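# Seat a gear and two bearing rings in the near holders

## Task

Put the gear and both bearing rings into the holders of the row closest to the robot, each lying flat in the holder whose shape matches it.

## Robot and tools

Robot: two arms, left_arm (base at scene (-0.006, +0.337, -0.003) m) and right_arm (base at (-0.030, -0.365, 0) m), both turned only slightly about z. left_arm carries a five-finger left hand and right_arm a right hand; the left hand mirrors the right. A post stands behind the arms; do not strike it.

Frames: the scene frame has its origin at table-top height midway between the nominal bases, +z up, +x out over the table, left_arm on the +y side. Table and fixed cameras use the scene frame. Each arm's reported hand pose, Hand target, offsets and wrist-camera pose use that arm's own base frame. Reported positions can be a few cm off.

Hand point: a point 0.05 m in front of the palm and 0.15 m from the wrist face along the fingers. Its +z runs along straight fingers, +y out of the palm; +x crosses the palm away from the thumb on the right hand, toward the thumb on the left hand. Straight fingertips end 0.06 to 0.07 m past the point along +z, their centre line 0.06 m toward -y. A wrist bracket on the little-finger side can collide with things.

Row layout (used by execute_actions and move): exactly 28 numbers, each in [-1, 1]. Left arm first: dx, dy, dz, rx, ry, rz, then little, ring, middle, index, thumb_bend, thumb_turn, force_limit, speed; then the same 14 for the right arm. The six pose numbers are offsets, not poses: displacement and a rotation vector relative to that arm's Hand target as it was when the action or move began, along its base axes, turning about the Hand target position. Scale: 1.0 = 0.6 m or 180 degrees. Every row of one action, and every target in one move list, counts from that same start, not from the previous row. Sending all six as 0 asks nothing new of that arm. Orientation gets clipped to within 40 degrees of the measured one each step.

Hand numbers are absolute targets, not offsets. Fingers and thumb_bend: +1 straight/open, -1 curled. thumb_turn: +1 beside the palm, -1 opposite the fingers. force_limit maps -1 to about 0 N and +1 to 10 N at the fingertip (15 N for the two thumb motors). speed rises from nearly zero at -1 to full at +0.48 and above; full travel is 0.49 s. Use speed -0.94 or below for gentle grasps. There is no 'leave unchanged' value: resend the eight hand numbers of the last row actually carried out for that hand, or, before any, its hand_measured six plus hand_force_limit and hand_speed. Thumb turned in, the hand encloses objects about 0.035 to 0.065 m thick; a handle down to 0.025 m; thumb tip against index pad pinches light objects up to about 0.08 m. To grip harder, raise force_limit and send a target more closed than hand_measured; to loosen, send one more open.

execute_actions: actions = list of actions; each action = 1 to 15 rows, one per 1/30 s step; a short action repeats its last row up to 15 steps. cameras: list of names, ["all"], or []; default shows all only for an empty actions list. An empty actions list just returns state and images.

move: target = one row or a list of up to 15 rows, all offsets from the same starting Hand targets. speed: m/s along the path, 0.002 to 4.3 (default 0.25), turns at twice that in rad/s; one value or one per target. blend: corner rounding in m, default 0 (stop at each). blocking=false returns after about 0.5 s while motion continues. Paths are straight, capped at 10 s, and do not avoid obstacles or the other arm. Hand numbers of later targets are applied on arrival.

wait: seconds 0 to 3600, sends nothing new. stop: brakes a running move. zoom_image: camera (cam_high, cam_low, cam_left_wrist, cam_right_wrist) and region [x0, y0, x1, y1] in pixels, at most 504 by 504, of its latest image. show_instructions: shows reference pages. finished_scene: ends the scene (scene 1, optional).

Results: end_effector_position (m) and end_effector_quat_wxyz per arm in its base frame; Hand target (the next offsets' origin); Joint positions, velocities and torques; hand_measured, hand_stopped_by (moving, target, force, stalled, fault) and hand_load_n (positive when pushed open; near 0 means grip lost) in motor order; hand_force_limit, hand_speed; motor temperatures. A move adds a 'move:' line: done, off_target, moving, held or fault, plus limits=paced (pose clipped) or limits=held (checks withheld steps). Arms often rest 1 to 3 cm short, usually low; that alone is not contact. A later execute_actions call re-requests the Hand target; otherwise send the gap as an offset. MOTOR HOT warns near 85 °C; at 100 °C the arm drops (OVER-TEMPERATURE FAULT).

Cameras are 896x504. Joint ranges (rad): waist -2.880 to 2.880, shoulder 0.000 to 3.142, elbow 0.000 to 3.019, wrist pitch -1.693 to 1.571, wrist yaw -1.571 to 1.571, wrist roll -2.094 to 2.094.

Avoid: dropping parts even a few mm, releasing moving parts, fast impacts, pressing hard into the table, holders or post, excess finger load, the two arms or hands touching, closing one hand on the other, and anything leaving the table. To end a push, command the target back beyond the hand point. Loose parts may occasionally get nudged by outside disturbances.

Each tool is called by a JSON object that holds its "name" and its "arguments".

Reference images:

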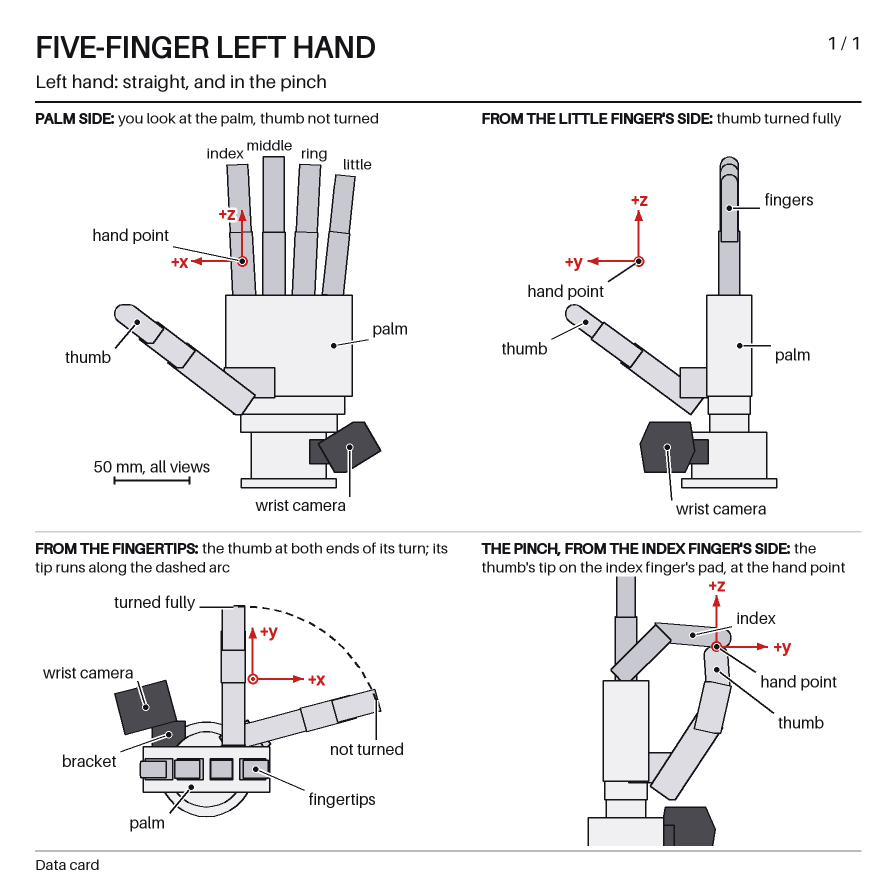

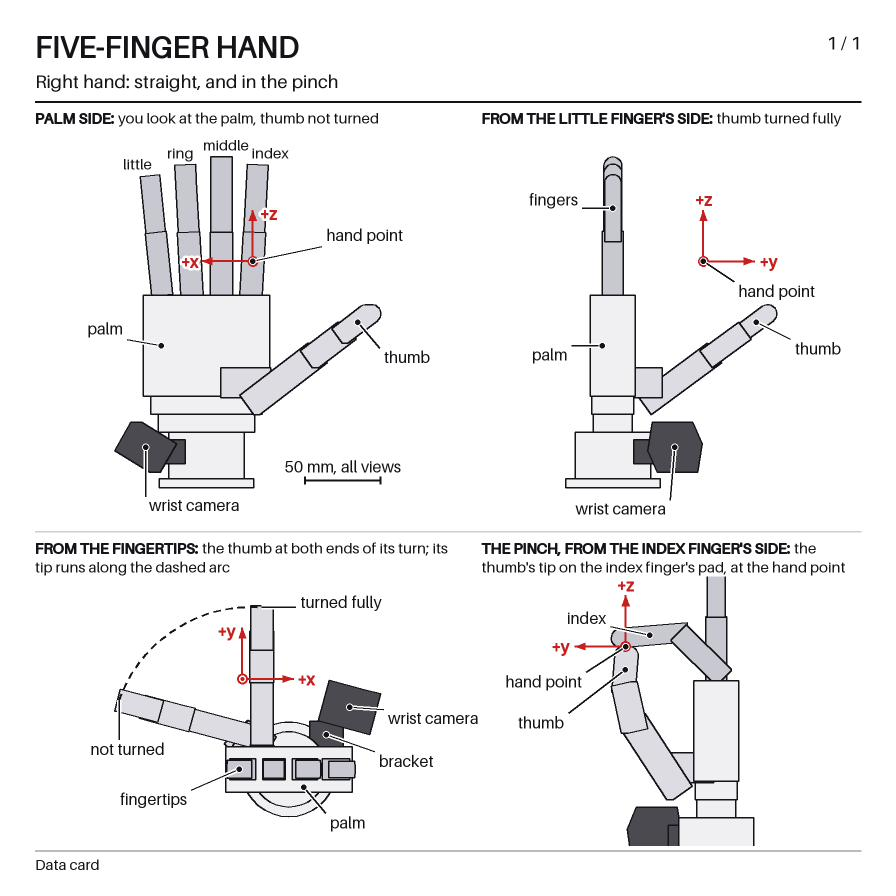

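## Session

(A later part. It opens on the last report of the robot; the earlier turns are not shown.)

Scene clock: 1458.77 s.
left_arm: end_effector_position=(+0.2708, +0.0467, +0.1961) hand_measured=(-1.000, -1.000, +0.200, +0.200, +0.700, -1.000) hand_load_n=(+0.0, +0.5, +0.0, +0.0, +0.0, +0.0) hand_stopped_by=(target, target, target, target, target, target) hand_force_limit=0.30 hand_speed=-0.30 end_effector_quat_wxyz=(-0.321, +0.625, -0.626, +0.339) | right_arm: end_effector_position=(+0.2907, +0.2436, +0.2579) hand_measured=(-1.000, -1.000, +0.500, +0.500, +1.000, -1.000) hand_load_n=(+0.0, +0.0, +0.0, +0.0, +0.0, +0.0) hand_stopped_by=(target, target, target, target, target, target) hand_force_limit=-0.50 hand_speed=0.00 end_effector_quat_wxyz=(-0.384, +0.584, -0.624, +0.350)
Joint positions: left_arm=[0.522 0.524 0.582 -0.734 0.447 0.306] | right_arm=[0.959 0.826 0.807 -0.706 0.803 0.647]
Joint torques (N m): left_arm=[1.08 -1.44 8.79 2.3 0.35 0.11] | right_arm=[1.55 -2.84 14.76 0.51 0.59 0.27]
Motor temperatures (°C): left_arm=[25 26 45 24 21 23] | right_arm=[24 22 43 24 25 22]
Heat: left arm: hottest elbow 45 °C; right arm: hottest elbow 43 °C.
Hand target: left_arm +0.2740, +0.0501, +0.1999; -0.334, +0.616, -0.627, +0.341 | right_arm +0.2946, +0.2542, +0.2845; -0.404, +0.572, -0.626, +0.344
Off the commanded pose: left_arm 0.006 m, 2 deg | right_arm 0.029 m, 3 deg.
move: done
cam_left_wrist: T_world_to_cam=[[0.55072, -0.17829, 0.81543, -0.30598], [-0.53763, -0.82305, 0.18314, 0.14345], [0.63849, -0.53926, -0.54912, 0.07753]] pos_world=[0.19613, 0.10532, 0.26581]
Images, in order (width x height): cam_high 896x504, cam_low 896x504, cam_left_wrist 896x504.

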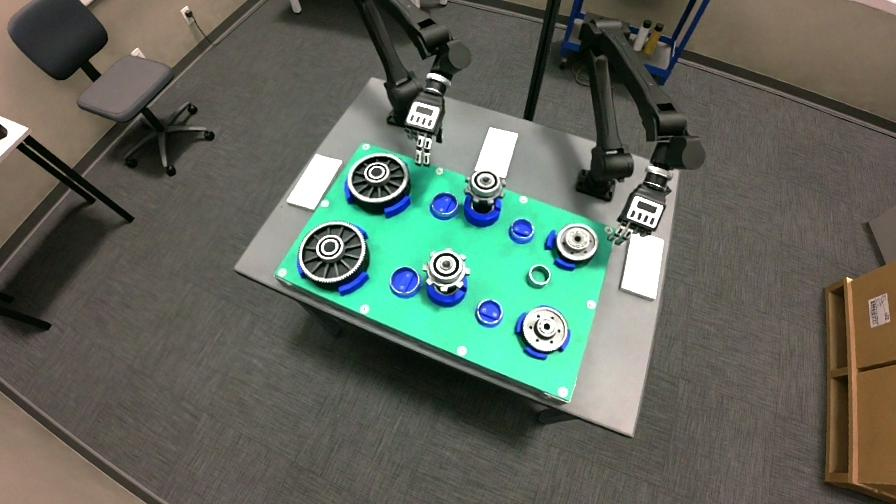

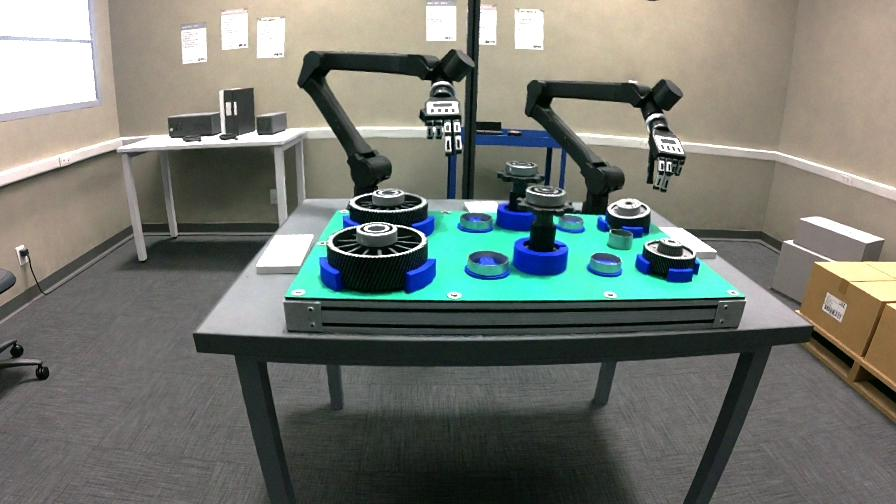

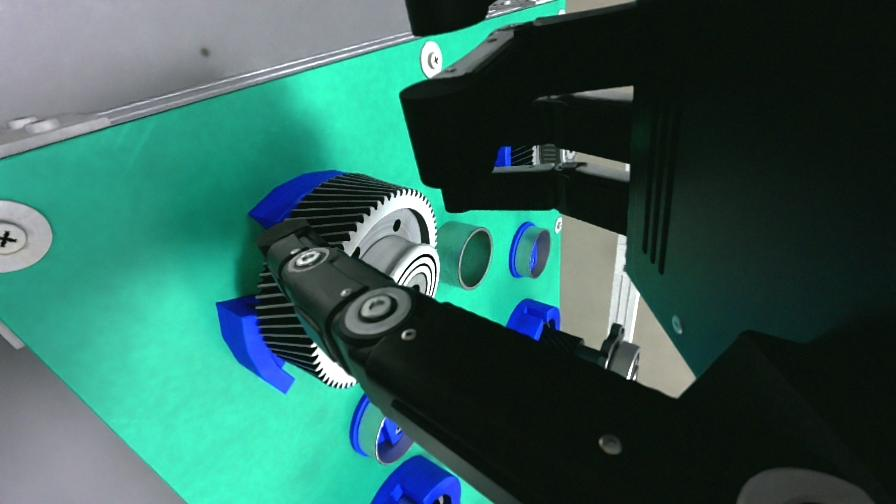

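I'll take a fresh look at the current state before descending beside the gear.

{"name": "execute_actions", "arguments": {"actions": []}}

{"name": "zoom_image", "arguments": {"camera": "cam_high", "region": [520, 165, 660, 275]}}

Scene clock: 1467.40 s.
left_arm: end_effector_position=(+0.2708, +0.0467, +0.1961) hand_measured=(-1.000, -1.000, +0.200, +0.200, +0.700, -1.000) hand_load_n=(+0.5, +0.0, +0.0, +0.0, +0.0, +0.0) hand_stopped_by=(target, target, target, target, target, target) hand_force_limit=0.30 hand_speed=-0.30 end_effector_quat_wxyz=(-0.321, +0.625, -0.626, +0.339) | right_arm: end_effector_position=(+0.2907, +0.2436, +0.2579) hand_measured=(-1.000, -1.000, +0.500, +0.500, +1.000, -1.000) hand_load_n=(+0.0, +0.0, +0.0, +0.0, +0.0, +0.0) hand_stopped_by=(target, target, target, target, target, target) hand_force_limit=-0.50 hand_speed=0.00 end_effector_quat_wxyz=(-0.384, +0.584, -0.624, +0.350)
Joint positions: left_arm=[0.522 0.524 0.582 -0.734 0.447 0.307] | right_arm=[0.959 0.826 0.807 -0.706 0.803 0.647]
Joint velocities: within noise
Joint torques (N m): left_arm=[0.85 -1.44 8.77 2.25 0.36 0.06] | right_arm=[1.79 -3.49 15.01 0.75 0.63 0.3]
Motor temperatures (°C): left_arm=[25 26 45 24 21 23] | right_arm=[24 22 43 24 25 22]
Heat: left arm: hottest elbow 45 °C; right arm: hottest elbow 43 °C.
Hand target: left_arm +0.2740, +0.0501, +0.1999; -0.334, +0.616, -0.627, +0.341 | right_arm +0.2946, +0.2542, +0.2845; -0.404, +0.572, -0.626, +0.344
Off the commanded pose: left_arm 0.006 m, 2 deg | right_arm 0.029 m, 3 deg.
camera_calibration:
cam_left_wrist: T_world_to_cam=[[0.55063, -0.17862, 0.81541, -0.30592], [-0.53782, -0.82298, 0.1829, 0.14354], [0.6384, -0.53926, -0.54922, 0.07758]] pos_world=[0.19613, 0.10532, 0.26581]
cam_right_wrist: T_world_to_cam=[[-0.45688, -0.15252, -0.87635, 0.39464], [-0.54538, 0.82632, 0.14052, -0.08167], [0.70272, 0.54215, -0.46071, -0.10711]] pos_world=[0.21104, 0.18574, 0.30797]

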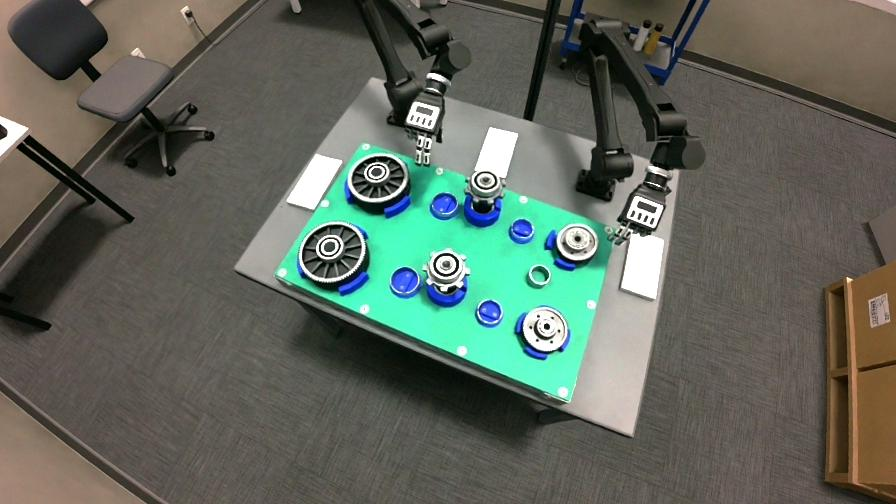

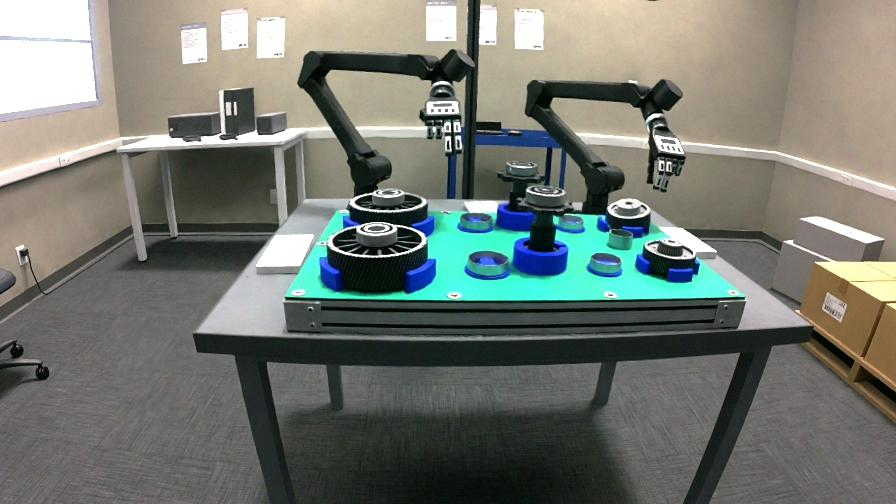

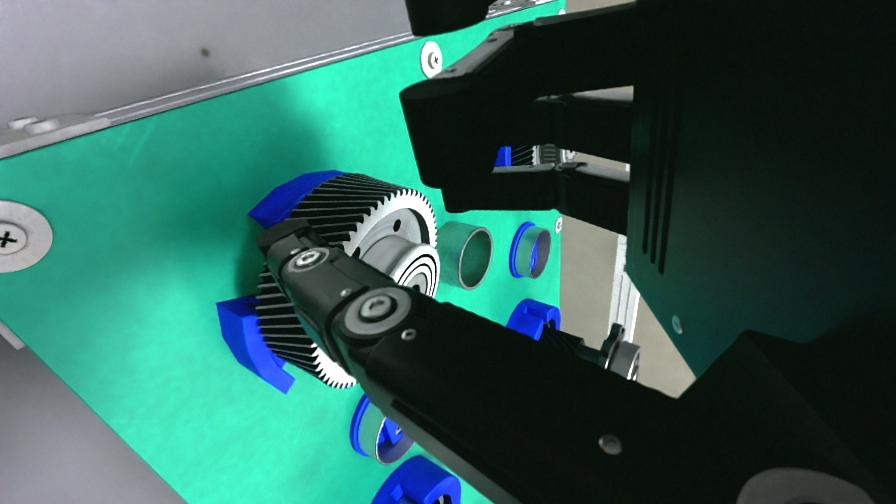

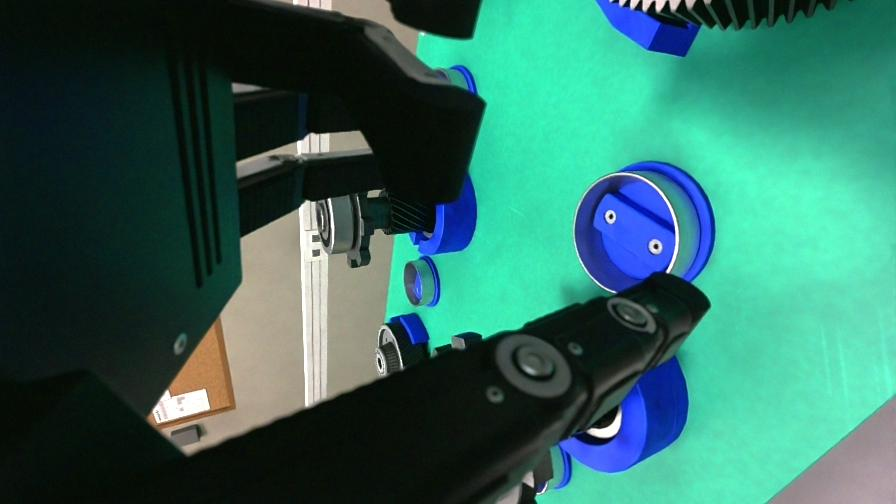

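Scaled by 3.600.

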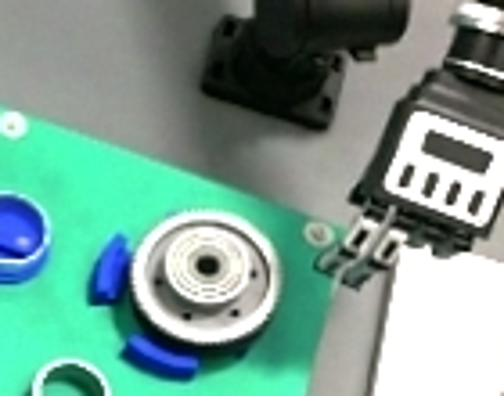

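{"name": "move", "arguments": {"target": [0.005,0.006,-0.10,0,0,0,-1,-1,0.2,0.2,0.7,-1,0.3,-0.3,0,0,0,0,0,0,-1,-1,0.5,0.5,1.0,-1,-0.5,0], "speed": 0.06, "cameras": ["cam_high","cam_low","cam_left_wrist"]}}

{"name": "zoom_image", "arguments": {"camera": "cam_high", "region": [540, 205, 640, 275]}}

{"name": "zoom_image", "arguments": {"camera": "cam_low", "region": [580, 180, 690, 250]}}

Scene clock: 1476.70 s.
left_arm: end_effector_position=(+0.2748, +0.0489, +0.1413) hand_measured=(-1.000, -1.000, +0.200, +0.200, +0.700, -1.000) hand_load_n=(+0.0, +0.0, +0.0, +0.0, +0.0, +0.0) hand_stopped_by=(target, target, target, target, target, target) hand_force_limit=0.30 hand_speed=-0.30 end_effector_quat_wxyz=(-0.326, +0.619, -0.627, +0.342) | right_arm: end_effector_position=(+0.2907, +0.2436, +0.2579) hand_measured=(-1.000, -1.000, +0.500, +0.500, +1.000, -1.000) hand_load_n=(+0.0, +0.0, +0.0, +0.0, +0.0, +0.0) hand_stopped_by=(target, target, target, target, target, target) hand_force_limit=-0.50 hand_speed=0.00 end_effector_quat_wxyz=(-0.384, +0.584, -0.624, +0.350)
Joint positions: left_arm=[0.525 0.537 0.436 -0.561 0.455 0.313] | right_arm=[0.959 0.826 0.807 -0.706 0.803 0.647]
Joint torques (N m): left_arm=[1.44 0.73 8.23 2.11 0.39 0.09] | right_arm=[2.2 -3.08 14.84 0.7 0.6 0.28]
Heat: left arm: hottest elbow 45 °C; right arm: hottest elbow 43 °C.
Hand target: left_arm +0.2770, +0.0536, +0.1399; -0.334, +0.616, -0.627, +0.341 | right_arm +0.2946, +0.2542, +0.2845; -0.404, +0.572, -0.626, +0.344
Off the commanded pose: left_arm 0.005 m, 1 deg | right_arm 0.029 m, 3 deg.
move: done
cam_left_wrist: T_world_to_cam=[[0.53804, -0.18839, 0.8216, -0.26009], [-0.54558, -0.82083, 0.16907, 0.16161], [0.64253, -0.53922, -0.54442, 0.04439]] pos_world=[0.19959, 0.10759, 0.21053]

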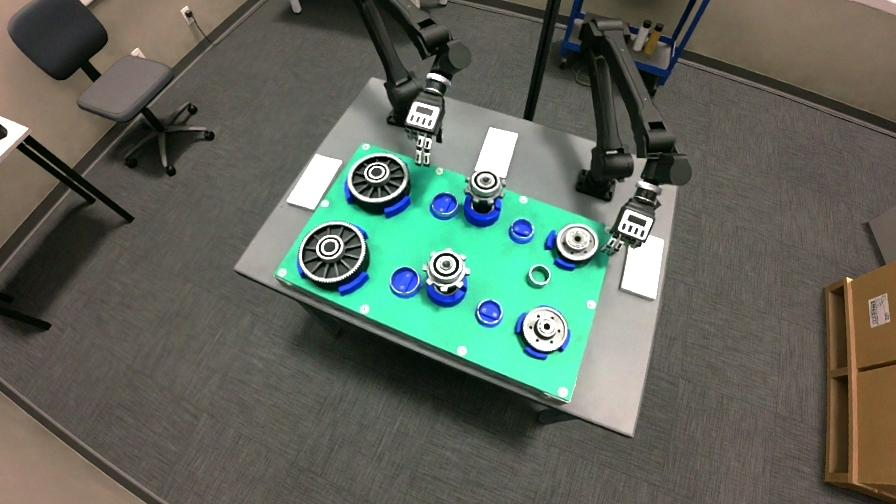

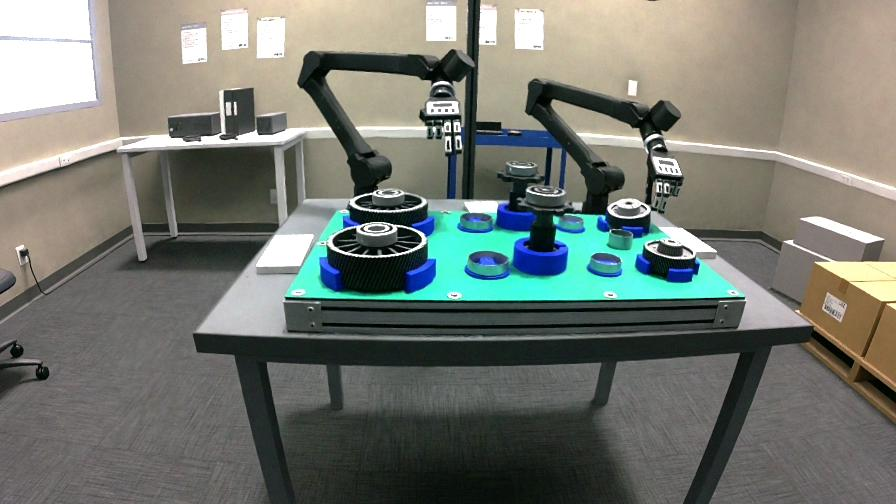

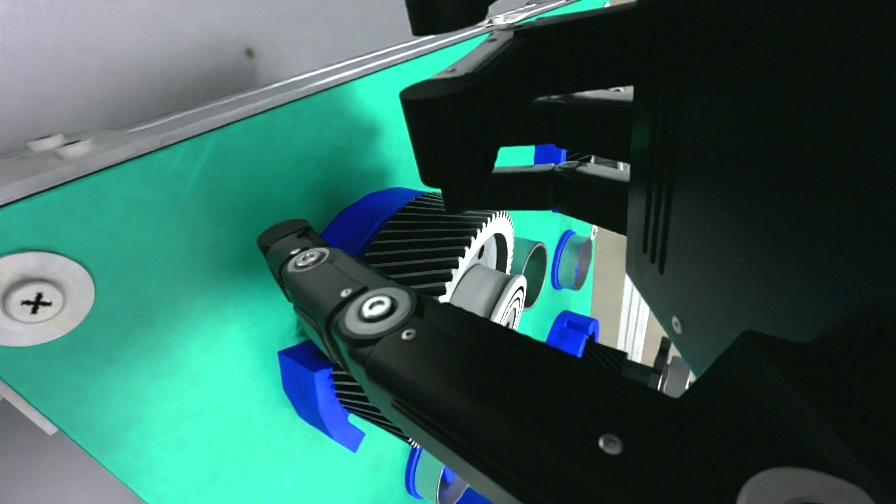

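Scaled by 5.040.

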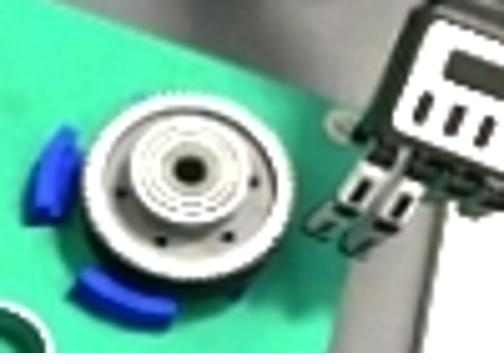

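Scaled by 4.582.

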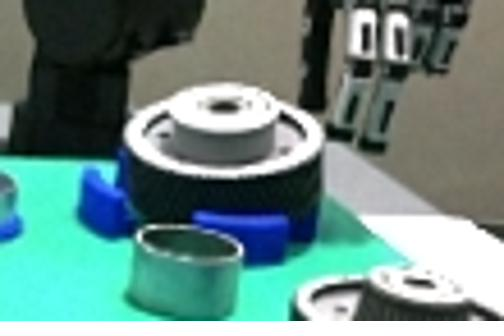

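{"name": "move", "arguments": {"target": [0,-0.002,-0.026,0,0,0,-1,-1,0.2,0.2,0.7,-1,0.3,-0.3,0,0,0,0,0,0,-1,-1,0.5,0.5,1.0,-1,-0.5,0], "speed": 0.04, "cameras": ["cam_high","cam_low","cam_left_wrist"]}}

{"name": "zoom_image", "arguments": {"camera": "cam_high", "region": [540, 205, 640, 275]}}

{"name": "zoom_image", "arguments": {"camera": "cam_low", "region": [580, 180, 690, 250]}}

{"name": "zoom_image", "arguments": {"camera": "cam_left_wrist", "region": [250, 130, 650, 430]}}

Scene clock: 1482.37 s.
left_arm: end_effector_position=(+0.2749, +0.0490, +0.1266) hand_measured=(-1.000, -1.000, +0.200, +0.200, +0.700, -1.000) hand_load_n=(+0.0, +0.0, +0.0, +0.0, +0.0, +0.0) hand_stopped_by=(target, target, target, target, target, target) hand_force_limit=0.30 hand_speed=-0.30 end_effector_quat_wxyz=(-0.328, +0.618, -0.627, +0.343) | right_arm: end_effector_position=(+0.2907, +0.2436, +0.2579) hand_measured=(-1.000, -1.000, +0.500, +0.500, +1.000, -1.000) hand_load_n=(+0.0, +0.0, -0.5, +0.0, +0.0, +0.5) hand_stopped_by=(target, target, target, target, target, target) hand_force_limit=-0.50 hand_speed=0.00 end_effector_quat_wxyz=(-0.384, +0.584, -0.624, +0.350)
Joint positions: left_arm=[0.525 0.543 0.397 -0.513 0.455 0.313] | right_arm=[0.959 0.826 0.807 -0.706 0.803 0.647]
Joint torques (N m): left_arm=[1.61 0.85 8.18 2.32 0.16 0.05] | right_arm=[2.02 -2.78 14.82 0.69 0.64 0.3]
Heat: left arm: hottest elbow 45 °C; right arm: hottest elbow 43 °C.
Hand target: left_arm +0.2770, +0.0524, +0.1243; -0.334, +0.616, -0.627, +0.341 | right_arm +0.2946, +0.2542, +0.2845; -0.404, +0.572, -0.626, +0.344
Off the commanded pose: left_arm 0.005 m, 1 deg | right_arm 0.029 m, 3 deg.
move: done
cam_left_wrist: T_world_to_cam=[[0.5356, -0.18975, 0.82288, -0.24743], [-0.54607, -0.82111, 0.16609, 0.1647], [0.64416, -0.53831, -0.5434, 0.03567]] pos_world=[0.19948, 0.10749, 0.19563]

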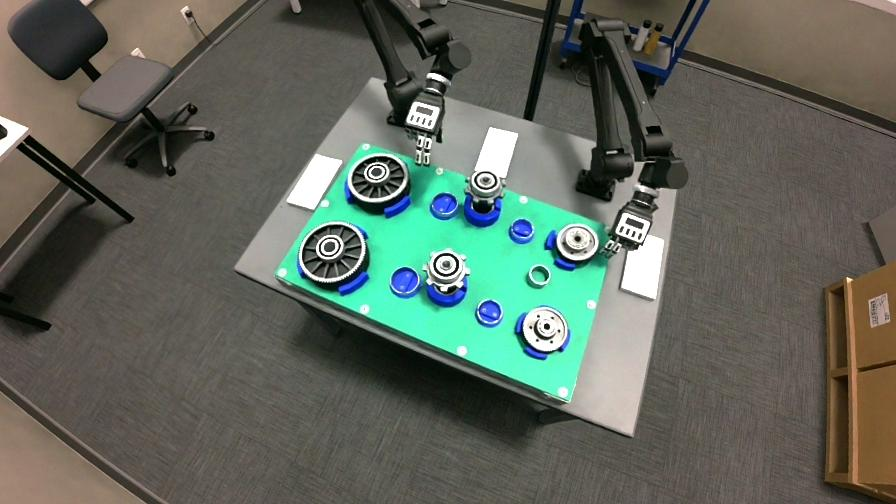

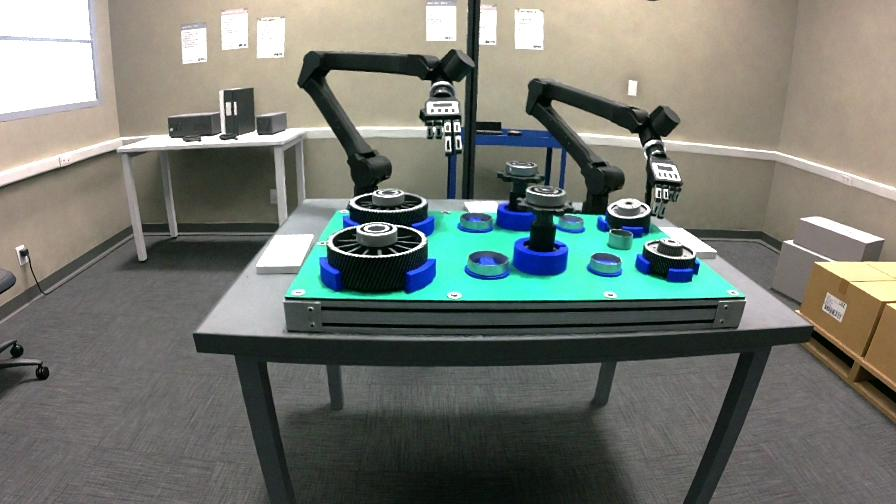

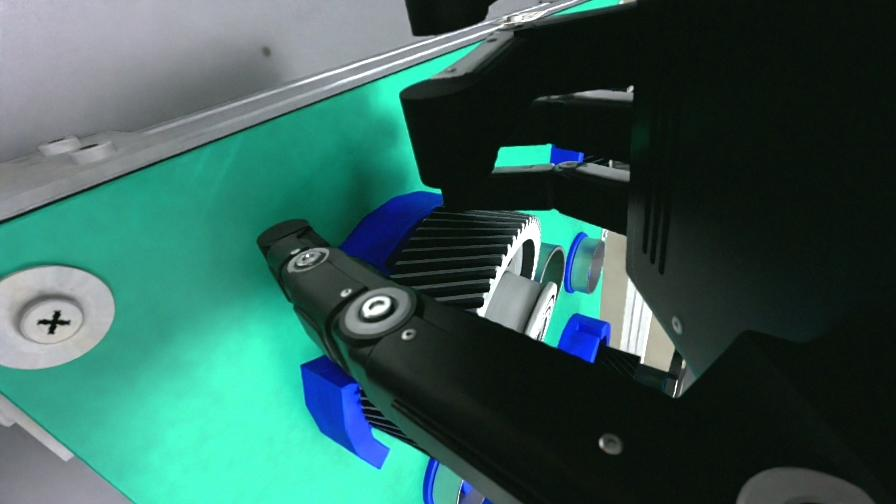

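Scaled by 5.040.

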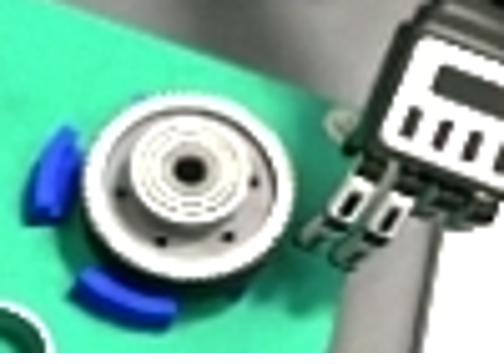

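Scaled by 4.582.

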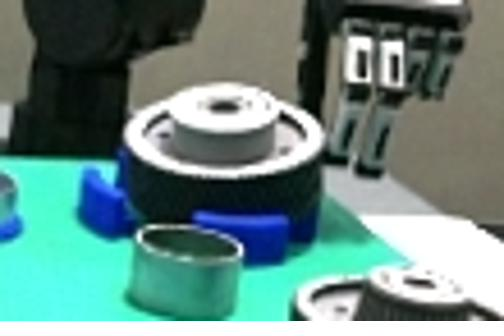

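Scaled by 1.260.

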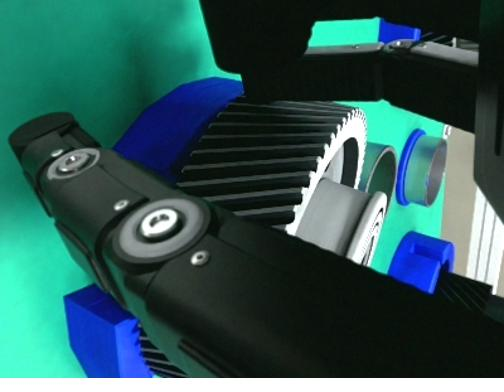

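{"name": "move", "arguments": {"target": [0,0.0,-0.0145,0,0,0,-1,-1,0.2,0.2,0.7,-1,0.3,-0.3,0,0,0,0,0,0,-1,-1,0.5,0.5,1.0,-1,-0.5,0], "speed": 0.04, "cameras": ["cam_high","cam_low"]}}

{"name": "zoom_image", "arguments": {"camera": "cam_high", "region": [560, 210, 630, 270]}}

{"name": "zoom_image", "arguments": {"camera": "cam_low", "region": [600, 190, 680, 245]}}

Scene clock: 1487.33 s.
left_arm: end_effector_position=(+0.2750, +0.0490, +0.1176) hand_measured=(-1.000, -1.000, +0.200, +0.200, +0.700, -1.000) hand_load_n=(+0.0, +0.0, +0.0, +0.0, +0.0, +0.0) hand_stopped_by=(target, target, target, target, target, target) hand_force_limit=0.30 hand_speed=-0.30 end_effector_quat_wxyz=(-0.328, +0.618, -0.627, +0.343) | right_arm: end_effector_position=(+0.2907, +0.2436, +0.2579) hand_measured=(-1.000, -1.000, +0.500, +0.500, +1.000, -1.000) hand_load_n=(+0.0, +0.0, +0.0, +0.0, +0.0, +0.0) hand_stopped_by=(target, target, target, target, target, target) hand_force_limit=-0.50 hand_speed=0.00 end_effector_quat_wxyz=(-0.384, +0.584, -0.624, +0.350)
Joint positions: left_arm=[0.525 0.551 0.375 -0.484 0.455 0.313] | right_arm=[0.959 0.826 0.807 -0.706 0.803 0.647]
Joint torques (N m): left_arm=[1.14 -0.73 8.1 2.28 0.15 0.01] | right_arm=[2.32 -3.25 14.99 0.68 0.62 0.31]
Heat: left arm: hottest elbow 45 °C; right arm: hottest elbow 43 °C.
Hand target: left_arm +0.2770, +0.0524, +0.1157; -0.334, +0.616, -0.627, +0.341 | right_arm +0.2946, +0.2542, +0.2845; -0.404, +0.572, -0.626, +0.344
Off the commanded pose: left_arm 0.004 m, 1 deg | right_arm 0.029 m, 3 deg.
move: done

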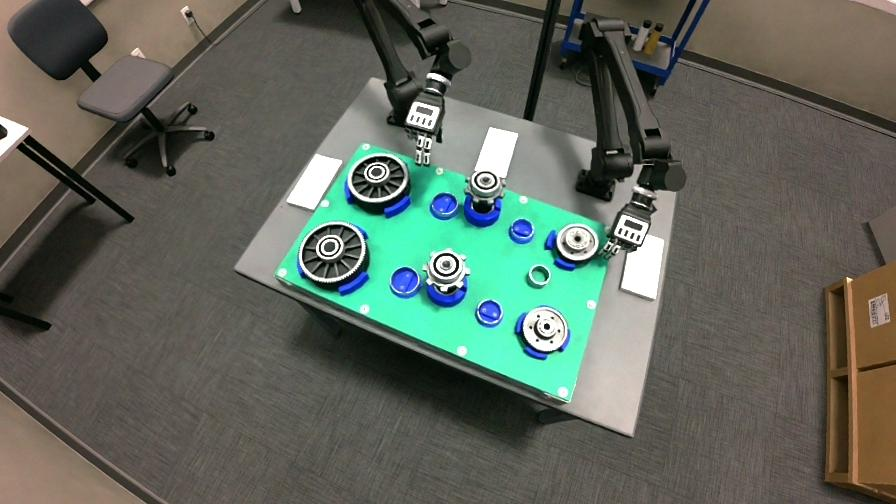

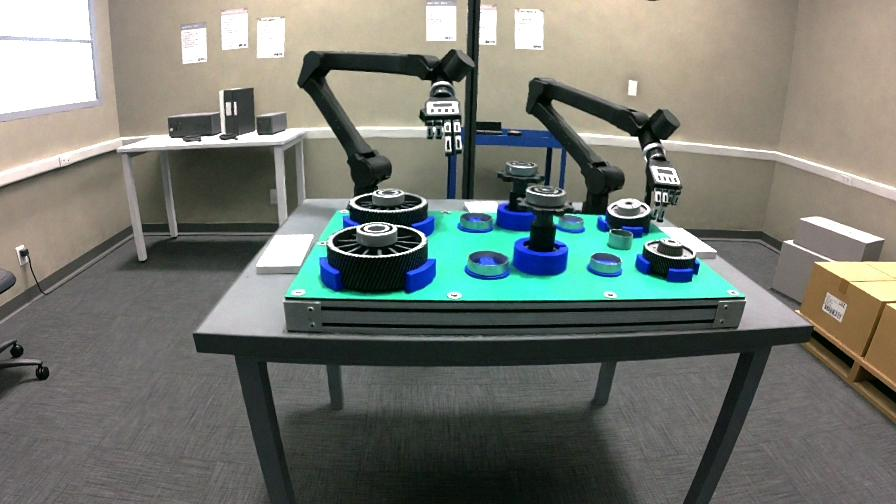

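Scaled by 7.200.

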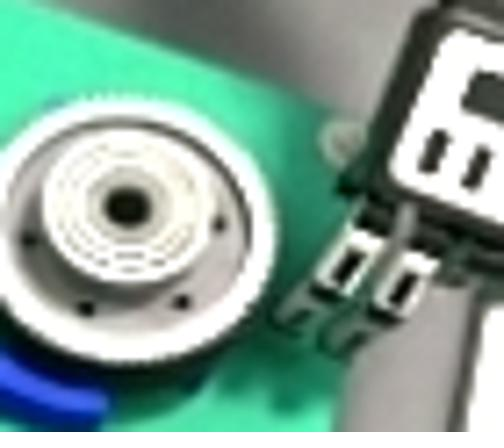

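Scaled by 6.300.

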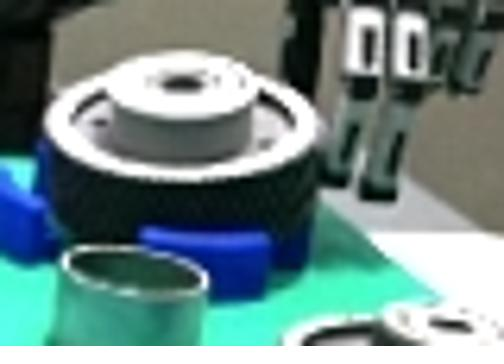

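{"name": "move", "arguments": {"target": [0,-0.0167,0,0,0,0,-1,-1,0.2,0.2,0.7,-1,0.3,-0.3,0,0,0,0,0,0,-1,-1,0.5,0.5,1.0,-1,-0.5,0], "speed": 0.03, "cameras": ["cam_high","cam_low"]}}

{"name": "zoom_image", "arguments": {"camera": "cam_high", "region": [560, 210, 630, 270]}}

{"name": "zoom_image", "arguments": {"camera": "cam_low", "region": [600, 190, 680, 245]}}

Scene clock: 1491.57 s.
left_arm: end_effector_position=(+0.2749, +0.0449, +0.1157) hand_measured=(-1.000, -1.000, +0.200, +0.200, +0.700, -1.000) hand_load_n=(+0.0, +0.0, +0.0, +0.0, +0.0, +0.0) hand_stopped_by=(target, target, target, target, target, target) hand_force_limit=0.30 hand_speed=-0.30 end_effector_quat_wxyz=(-0.331, +0.618, -0.630, +0.335) | right_arm: end_effector_position=(+0.2907, +0.2436, +0.2579) hand_measured=(-1.000, -1.000, +0.500, +0.500, +1.000, -1.000) hand_load_n=(+0.0, +0.0, +0.0, +0.0, +0.0, +0.0) hand_stopped_by=(target, target, target, target, target, target) hand_force_limit=-0.50 hand_speed=0.00 end_effector_quat_wxyz=(-0.384, +0.584, -0.624, +0.350)
Joint positions: left_arm=[0.488 0.537 0.369 -0.484 0.413 0.3] | right_arm=[0.959 0.826 0.807 -0.706 0.803 0.647]
Joint torques (N m): left_arm=[-0.15 -1.03 8.05 2.1 0.24 -0.15] | right_arm=[2.26 -2.73 14.72 0.54 0.63 0.28]
Heat: left arm: hottest elbow 45 °C; right arm: hottest elbow 43 °C.
Hand target: left_arm +0.2770, +0.0425, +0.1157; -0.334, +0.616, -0.627, +0.341 | right_arm +0.2946, +0.2542, +0.2845; -0.404, +0.572, -0.626, +0.344
Off the commanded pose: left_arm 0.003 m, 1 deg | right_arm 0.029 m, 3 deg.
move: done

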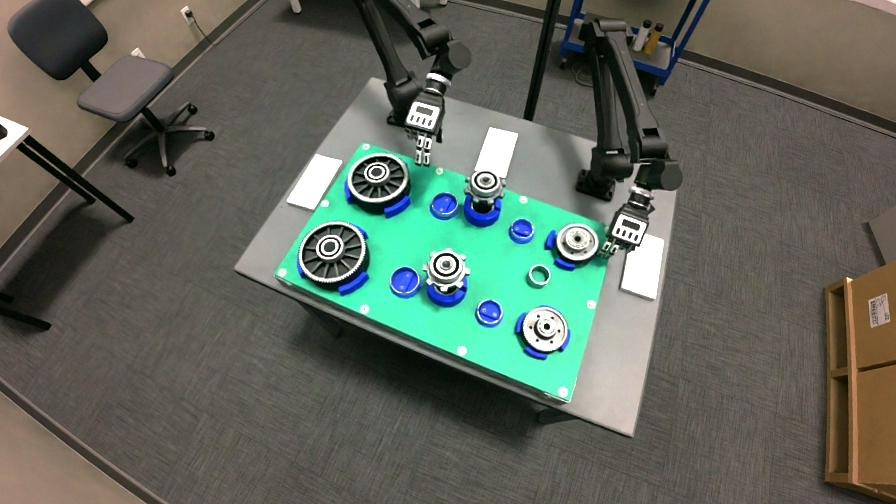

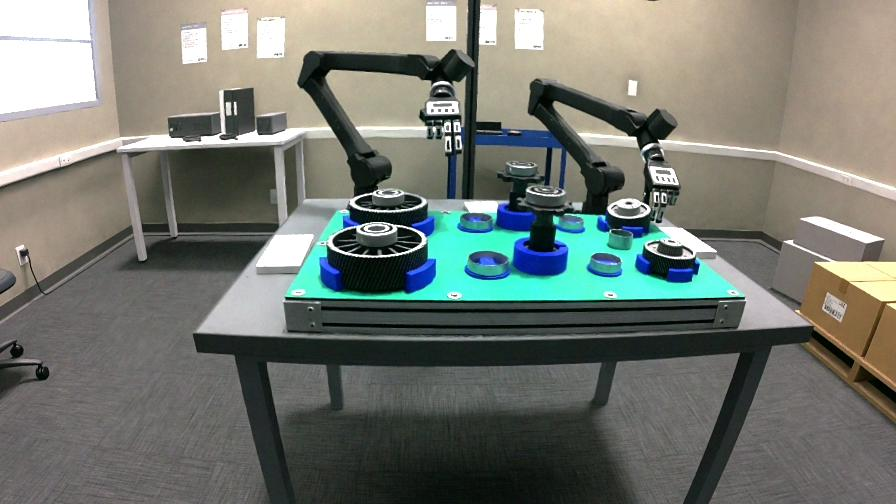

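Scaled by 7.200.

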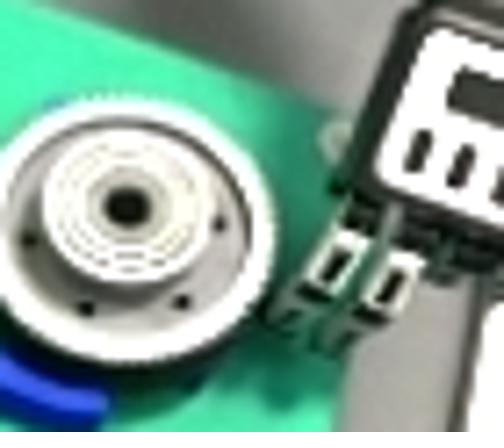

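Scaled by 6.300.

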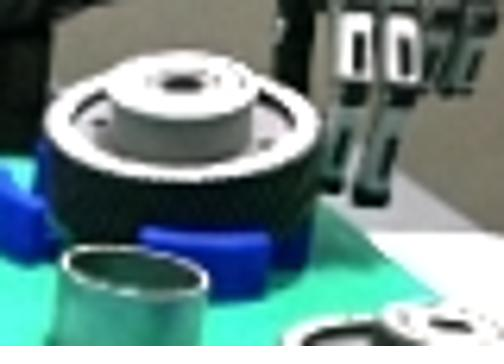

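{"name": "move", "arguments": {"target": [0,-0.0167,0.001,0,0,0,-1,-1,0.2,0.2,0.7,-1,0.3,-0.3,0,0,0,0,0,0,-1,-1,0.5,0.5,1.0,-1,-0.5,0], "speed": 0.03, "cameras": ["cam_high","cam_low"]}}

{"name": "zoom_image", "arguments": {"camera": "cam_high", "region": [560, 210, 630, 270]}}

{"name": "zoom_image", "arguments": {"camera": "cam_low", "region": [600, 190, 680, 245]}}

Scene clock: 1493.60 s.
left_arm: end_effector_position=(+0.2758, +0.0427, +0.1182) hand_measured=(-1.000, -1.000, +0.200, +0.200, +0.700, -1.000) hand_load_n=(+0.0, +0.0, +0.0, +0.0, +0.0, +0.0) hand_stopped_by=(target, target, target, target, target, target) hand_force_limit=0.30 hand_speed=-0.30 end_effector_quat_wxyz=(-0.343, +0.616, -0.629, +0.327) | right_arm: end_effector_position=(+0.2907, +0.2436, +0.2579) hand_measured=(-1.000, -1.000, +0.500, +0.500, +1.000, -1.000) hand_load_n=(+0.0, +0.0, +0.0, -0.5, +0.0, +0.0) hand_stopped_by=(target, target, target, target, target, target) hand_force_limit=-0.50 hand_speed=0.00 end_effector_quat_wxyz=(-0.384, +0.584, -0.624, +0.350)
Joint positions: left_arm=[0.445 0.513 0.367 -0.484 0.357 0.283] | right_arm=[0.959 0.826 0.807 -0.706 0.803 0.647]
Joint torques (N m): left_arm=[-1.2 -0.97 8.12 1.77 0.81 -0.34] | right_arm=[1.44 -2.96 14.83 0.65 0.64 0.28]
Heat: left arm: hottest elbow 45 °C; right arm: hottest elbow 43 °C.
Hand target: left_arm +0.2770, +0.0325, +0.1163; -0.334, +0.615, -0.627, +0.341 | right_arm +0.2946, +0.2542, +0.2845; -0.404, +0.572, -0.626, +0.344
Off the commanded pose: left_arm 0.010 m, 2 deg | right_arm 0.029 m, 3 deg.
move: done

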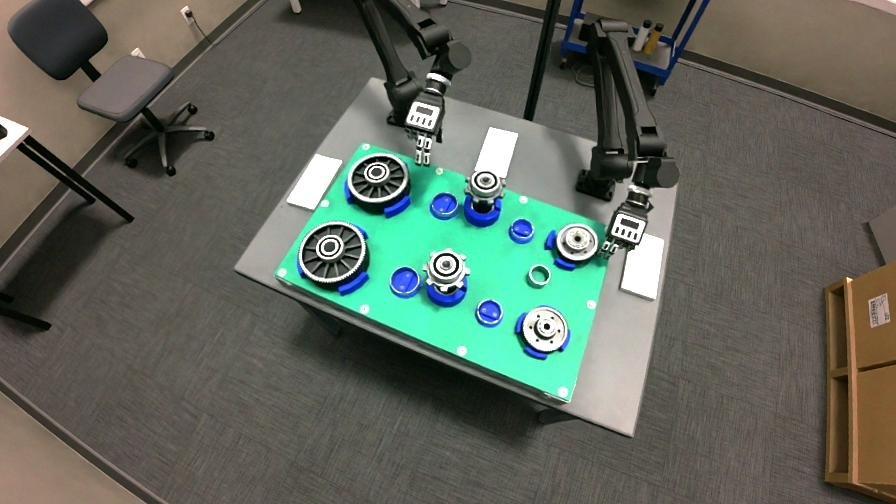

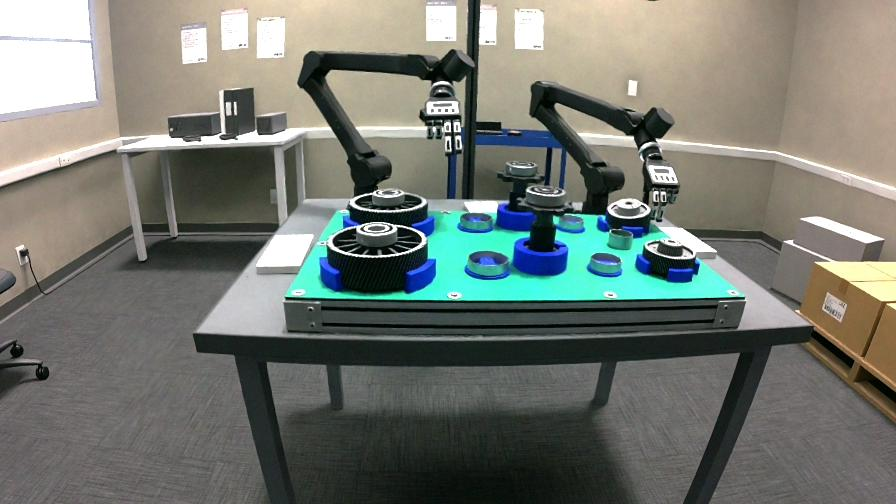

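Scaled by 7.200.

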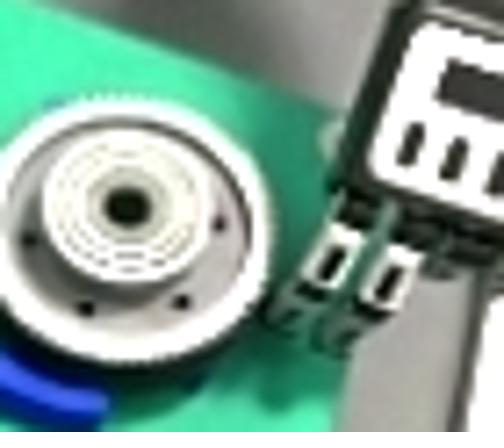

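Scaled by 6.300.

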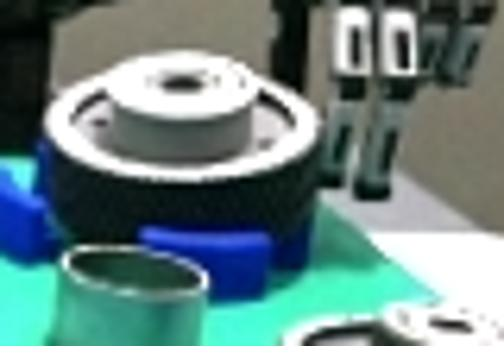

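{"name": "move", "arguments": {"target": [0,-0.012,0,0,0,0,-1,-1,0.2,0.2,0.7,-1,0.3,-0.3,0,0,0,0,0,0,-1,-1,0.5,0.5,1.0,-1,-0.5,0], "speed": 0.03, "cameras": ["cam_high","cam_low"]}}

{"name": "zoom_image", "arguments": {"camera": "cam_high", "region": [560, 210, 630, 270]}}

{"name": "zoom_image", "arguments": {"camera": "cam_low", "region": [600, 190, 680, 245]}}

Scene clock: 1496.60 s.
left_arm: end_effector_position=(+0.2758, +0.0392, +0.1178) hand_measured=(-1.000, -1.000, +0.200, +0.200, +0.700, -1.000) hand_load_n=(+0.0, +0.0, +0.0, +0.0, +0.0, +0.0) hand_stopped_by=(target, target, target, target, target, target) hand_force_limit=0.30 hand_speed=-0.30 end_effector_quat_wxyz=(-0.347, +0.617, -0.629, +0.322) | right_arm: end_effector_position=(+0.2907, +0.2436, +0.2579) hand_measured=(-1.000, -1.000, +0.500, +0.500, +1.000, -1.000) hand_load_n=(+0.0, +0.0, +0.0, +0.0, +0.0, +0.0) hand_stopped_by=(target, target, target, target, target, target) hand_force_limit=-0.50 hand_speed=0.00 end_effector_quat_wxyz=(-0.384, +0.584, -0.624, +0.350)
Joint positions: left_arm=[0.411 0.498 0.362 -0.484 0.317 0.266] | right_arm=[0.959 0.826 0.807 -0.706 0.803 0.647]
Joint torques (N m): left_arm=[-0.15 -1.32 7.86 1.91 1.1 -0.32] | right_arm=[2.02 -3.19 14.83 0.64 0.61 0.26]
Heat: left arm: hottest elbow 45 °C; right arm: hottest elbow 43 °C.
Hand target: left_arm +0.2770, +0.0252, +0.1163; -0.334, +0.616, -0.627, +0.341 | right_arm +0.2946, +0.2542, +0.2845; -0.404, +0.572, -0.626, +0.344
Off the commanded pose: left_arm 0.014 m, 3 deg | right_arm 0.029 m, 3 deg.
move: off_target (left_arm)

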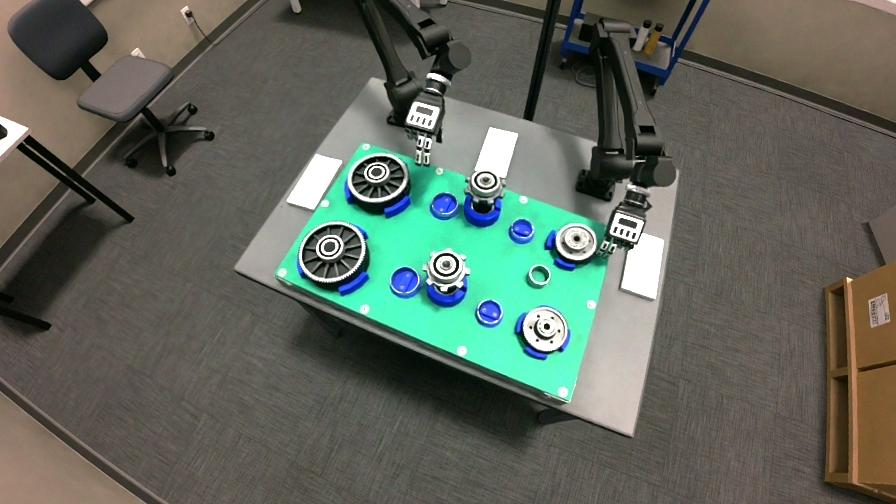

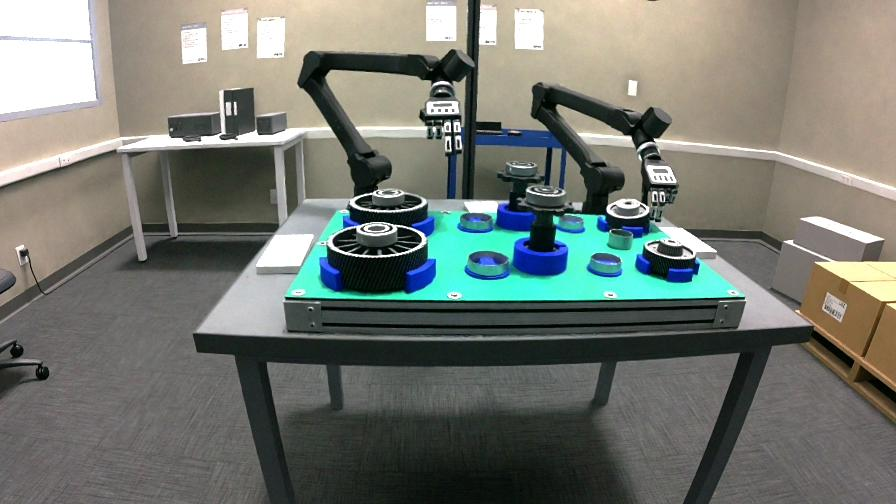

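Scaled by 7.200.

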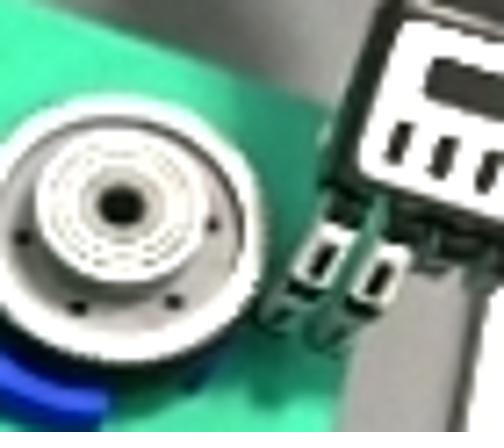

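Scaled by 6.300.

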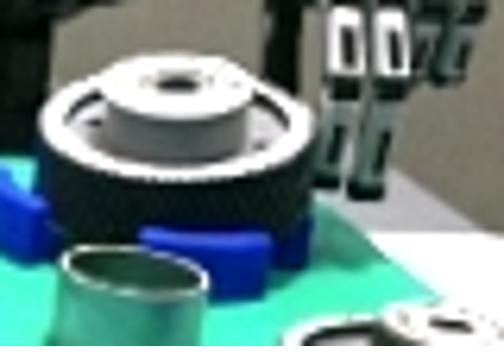

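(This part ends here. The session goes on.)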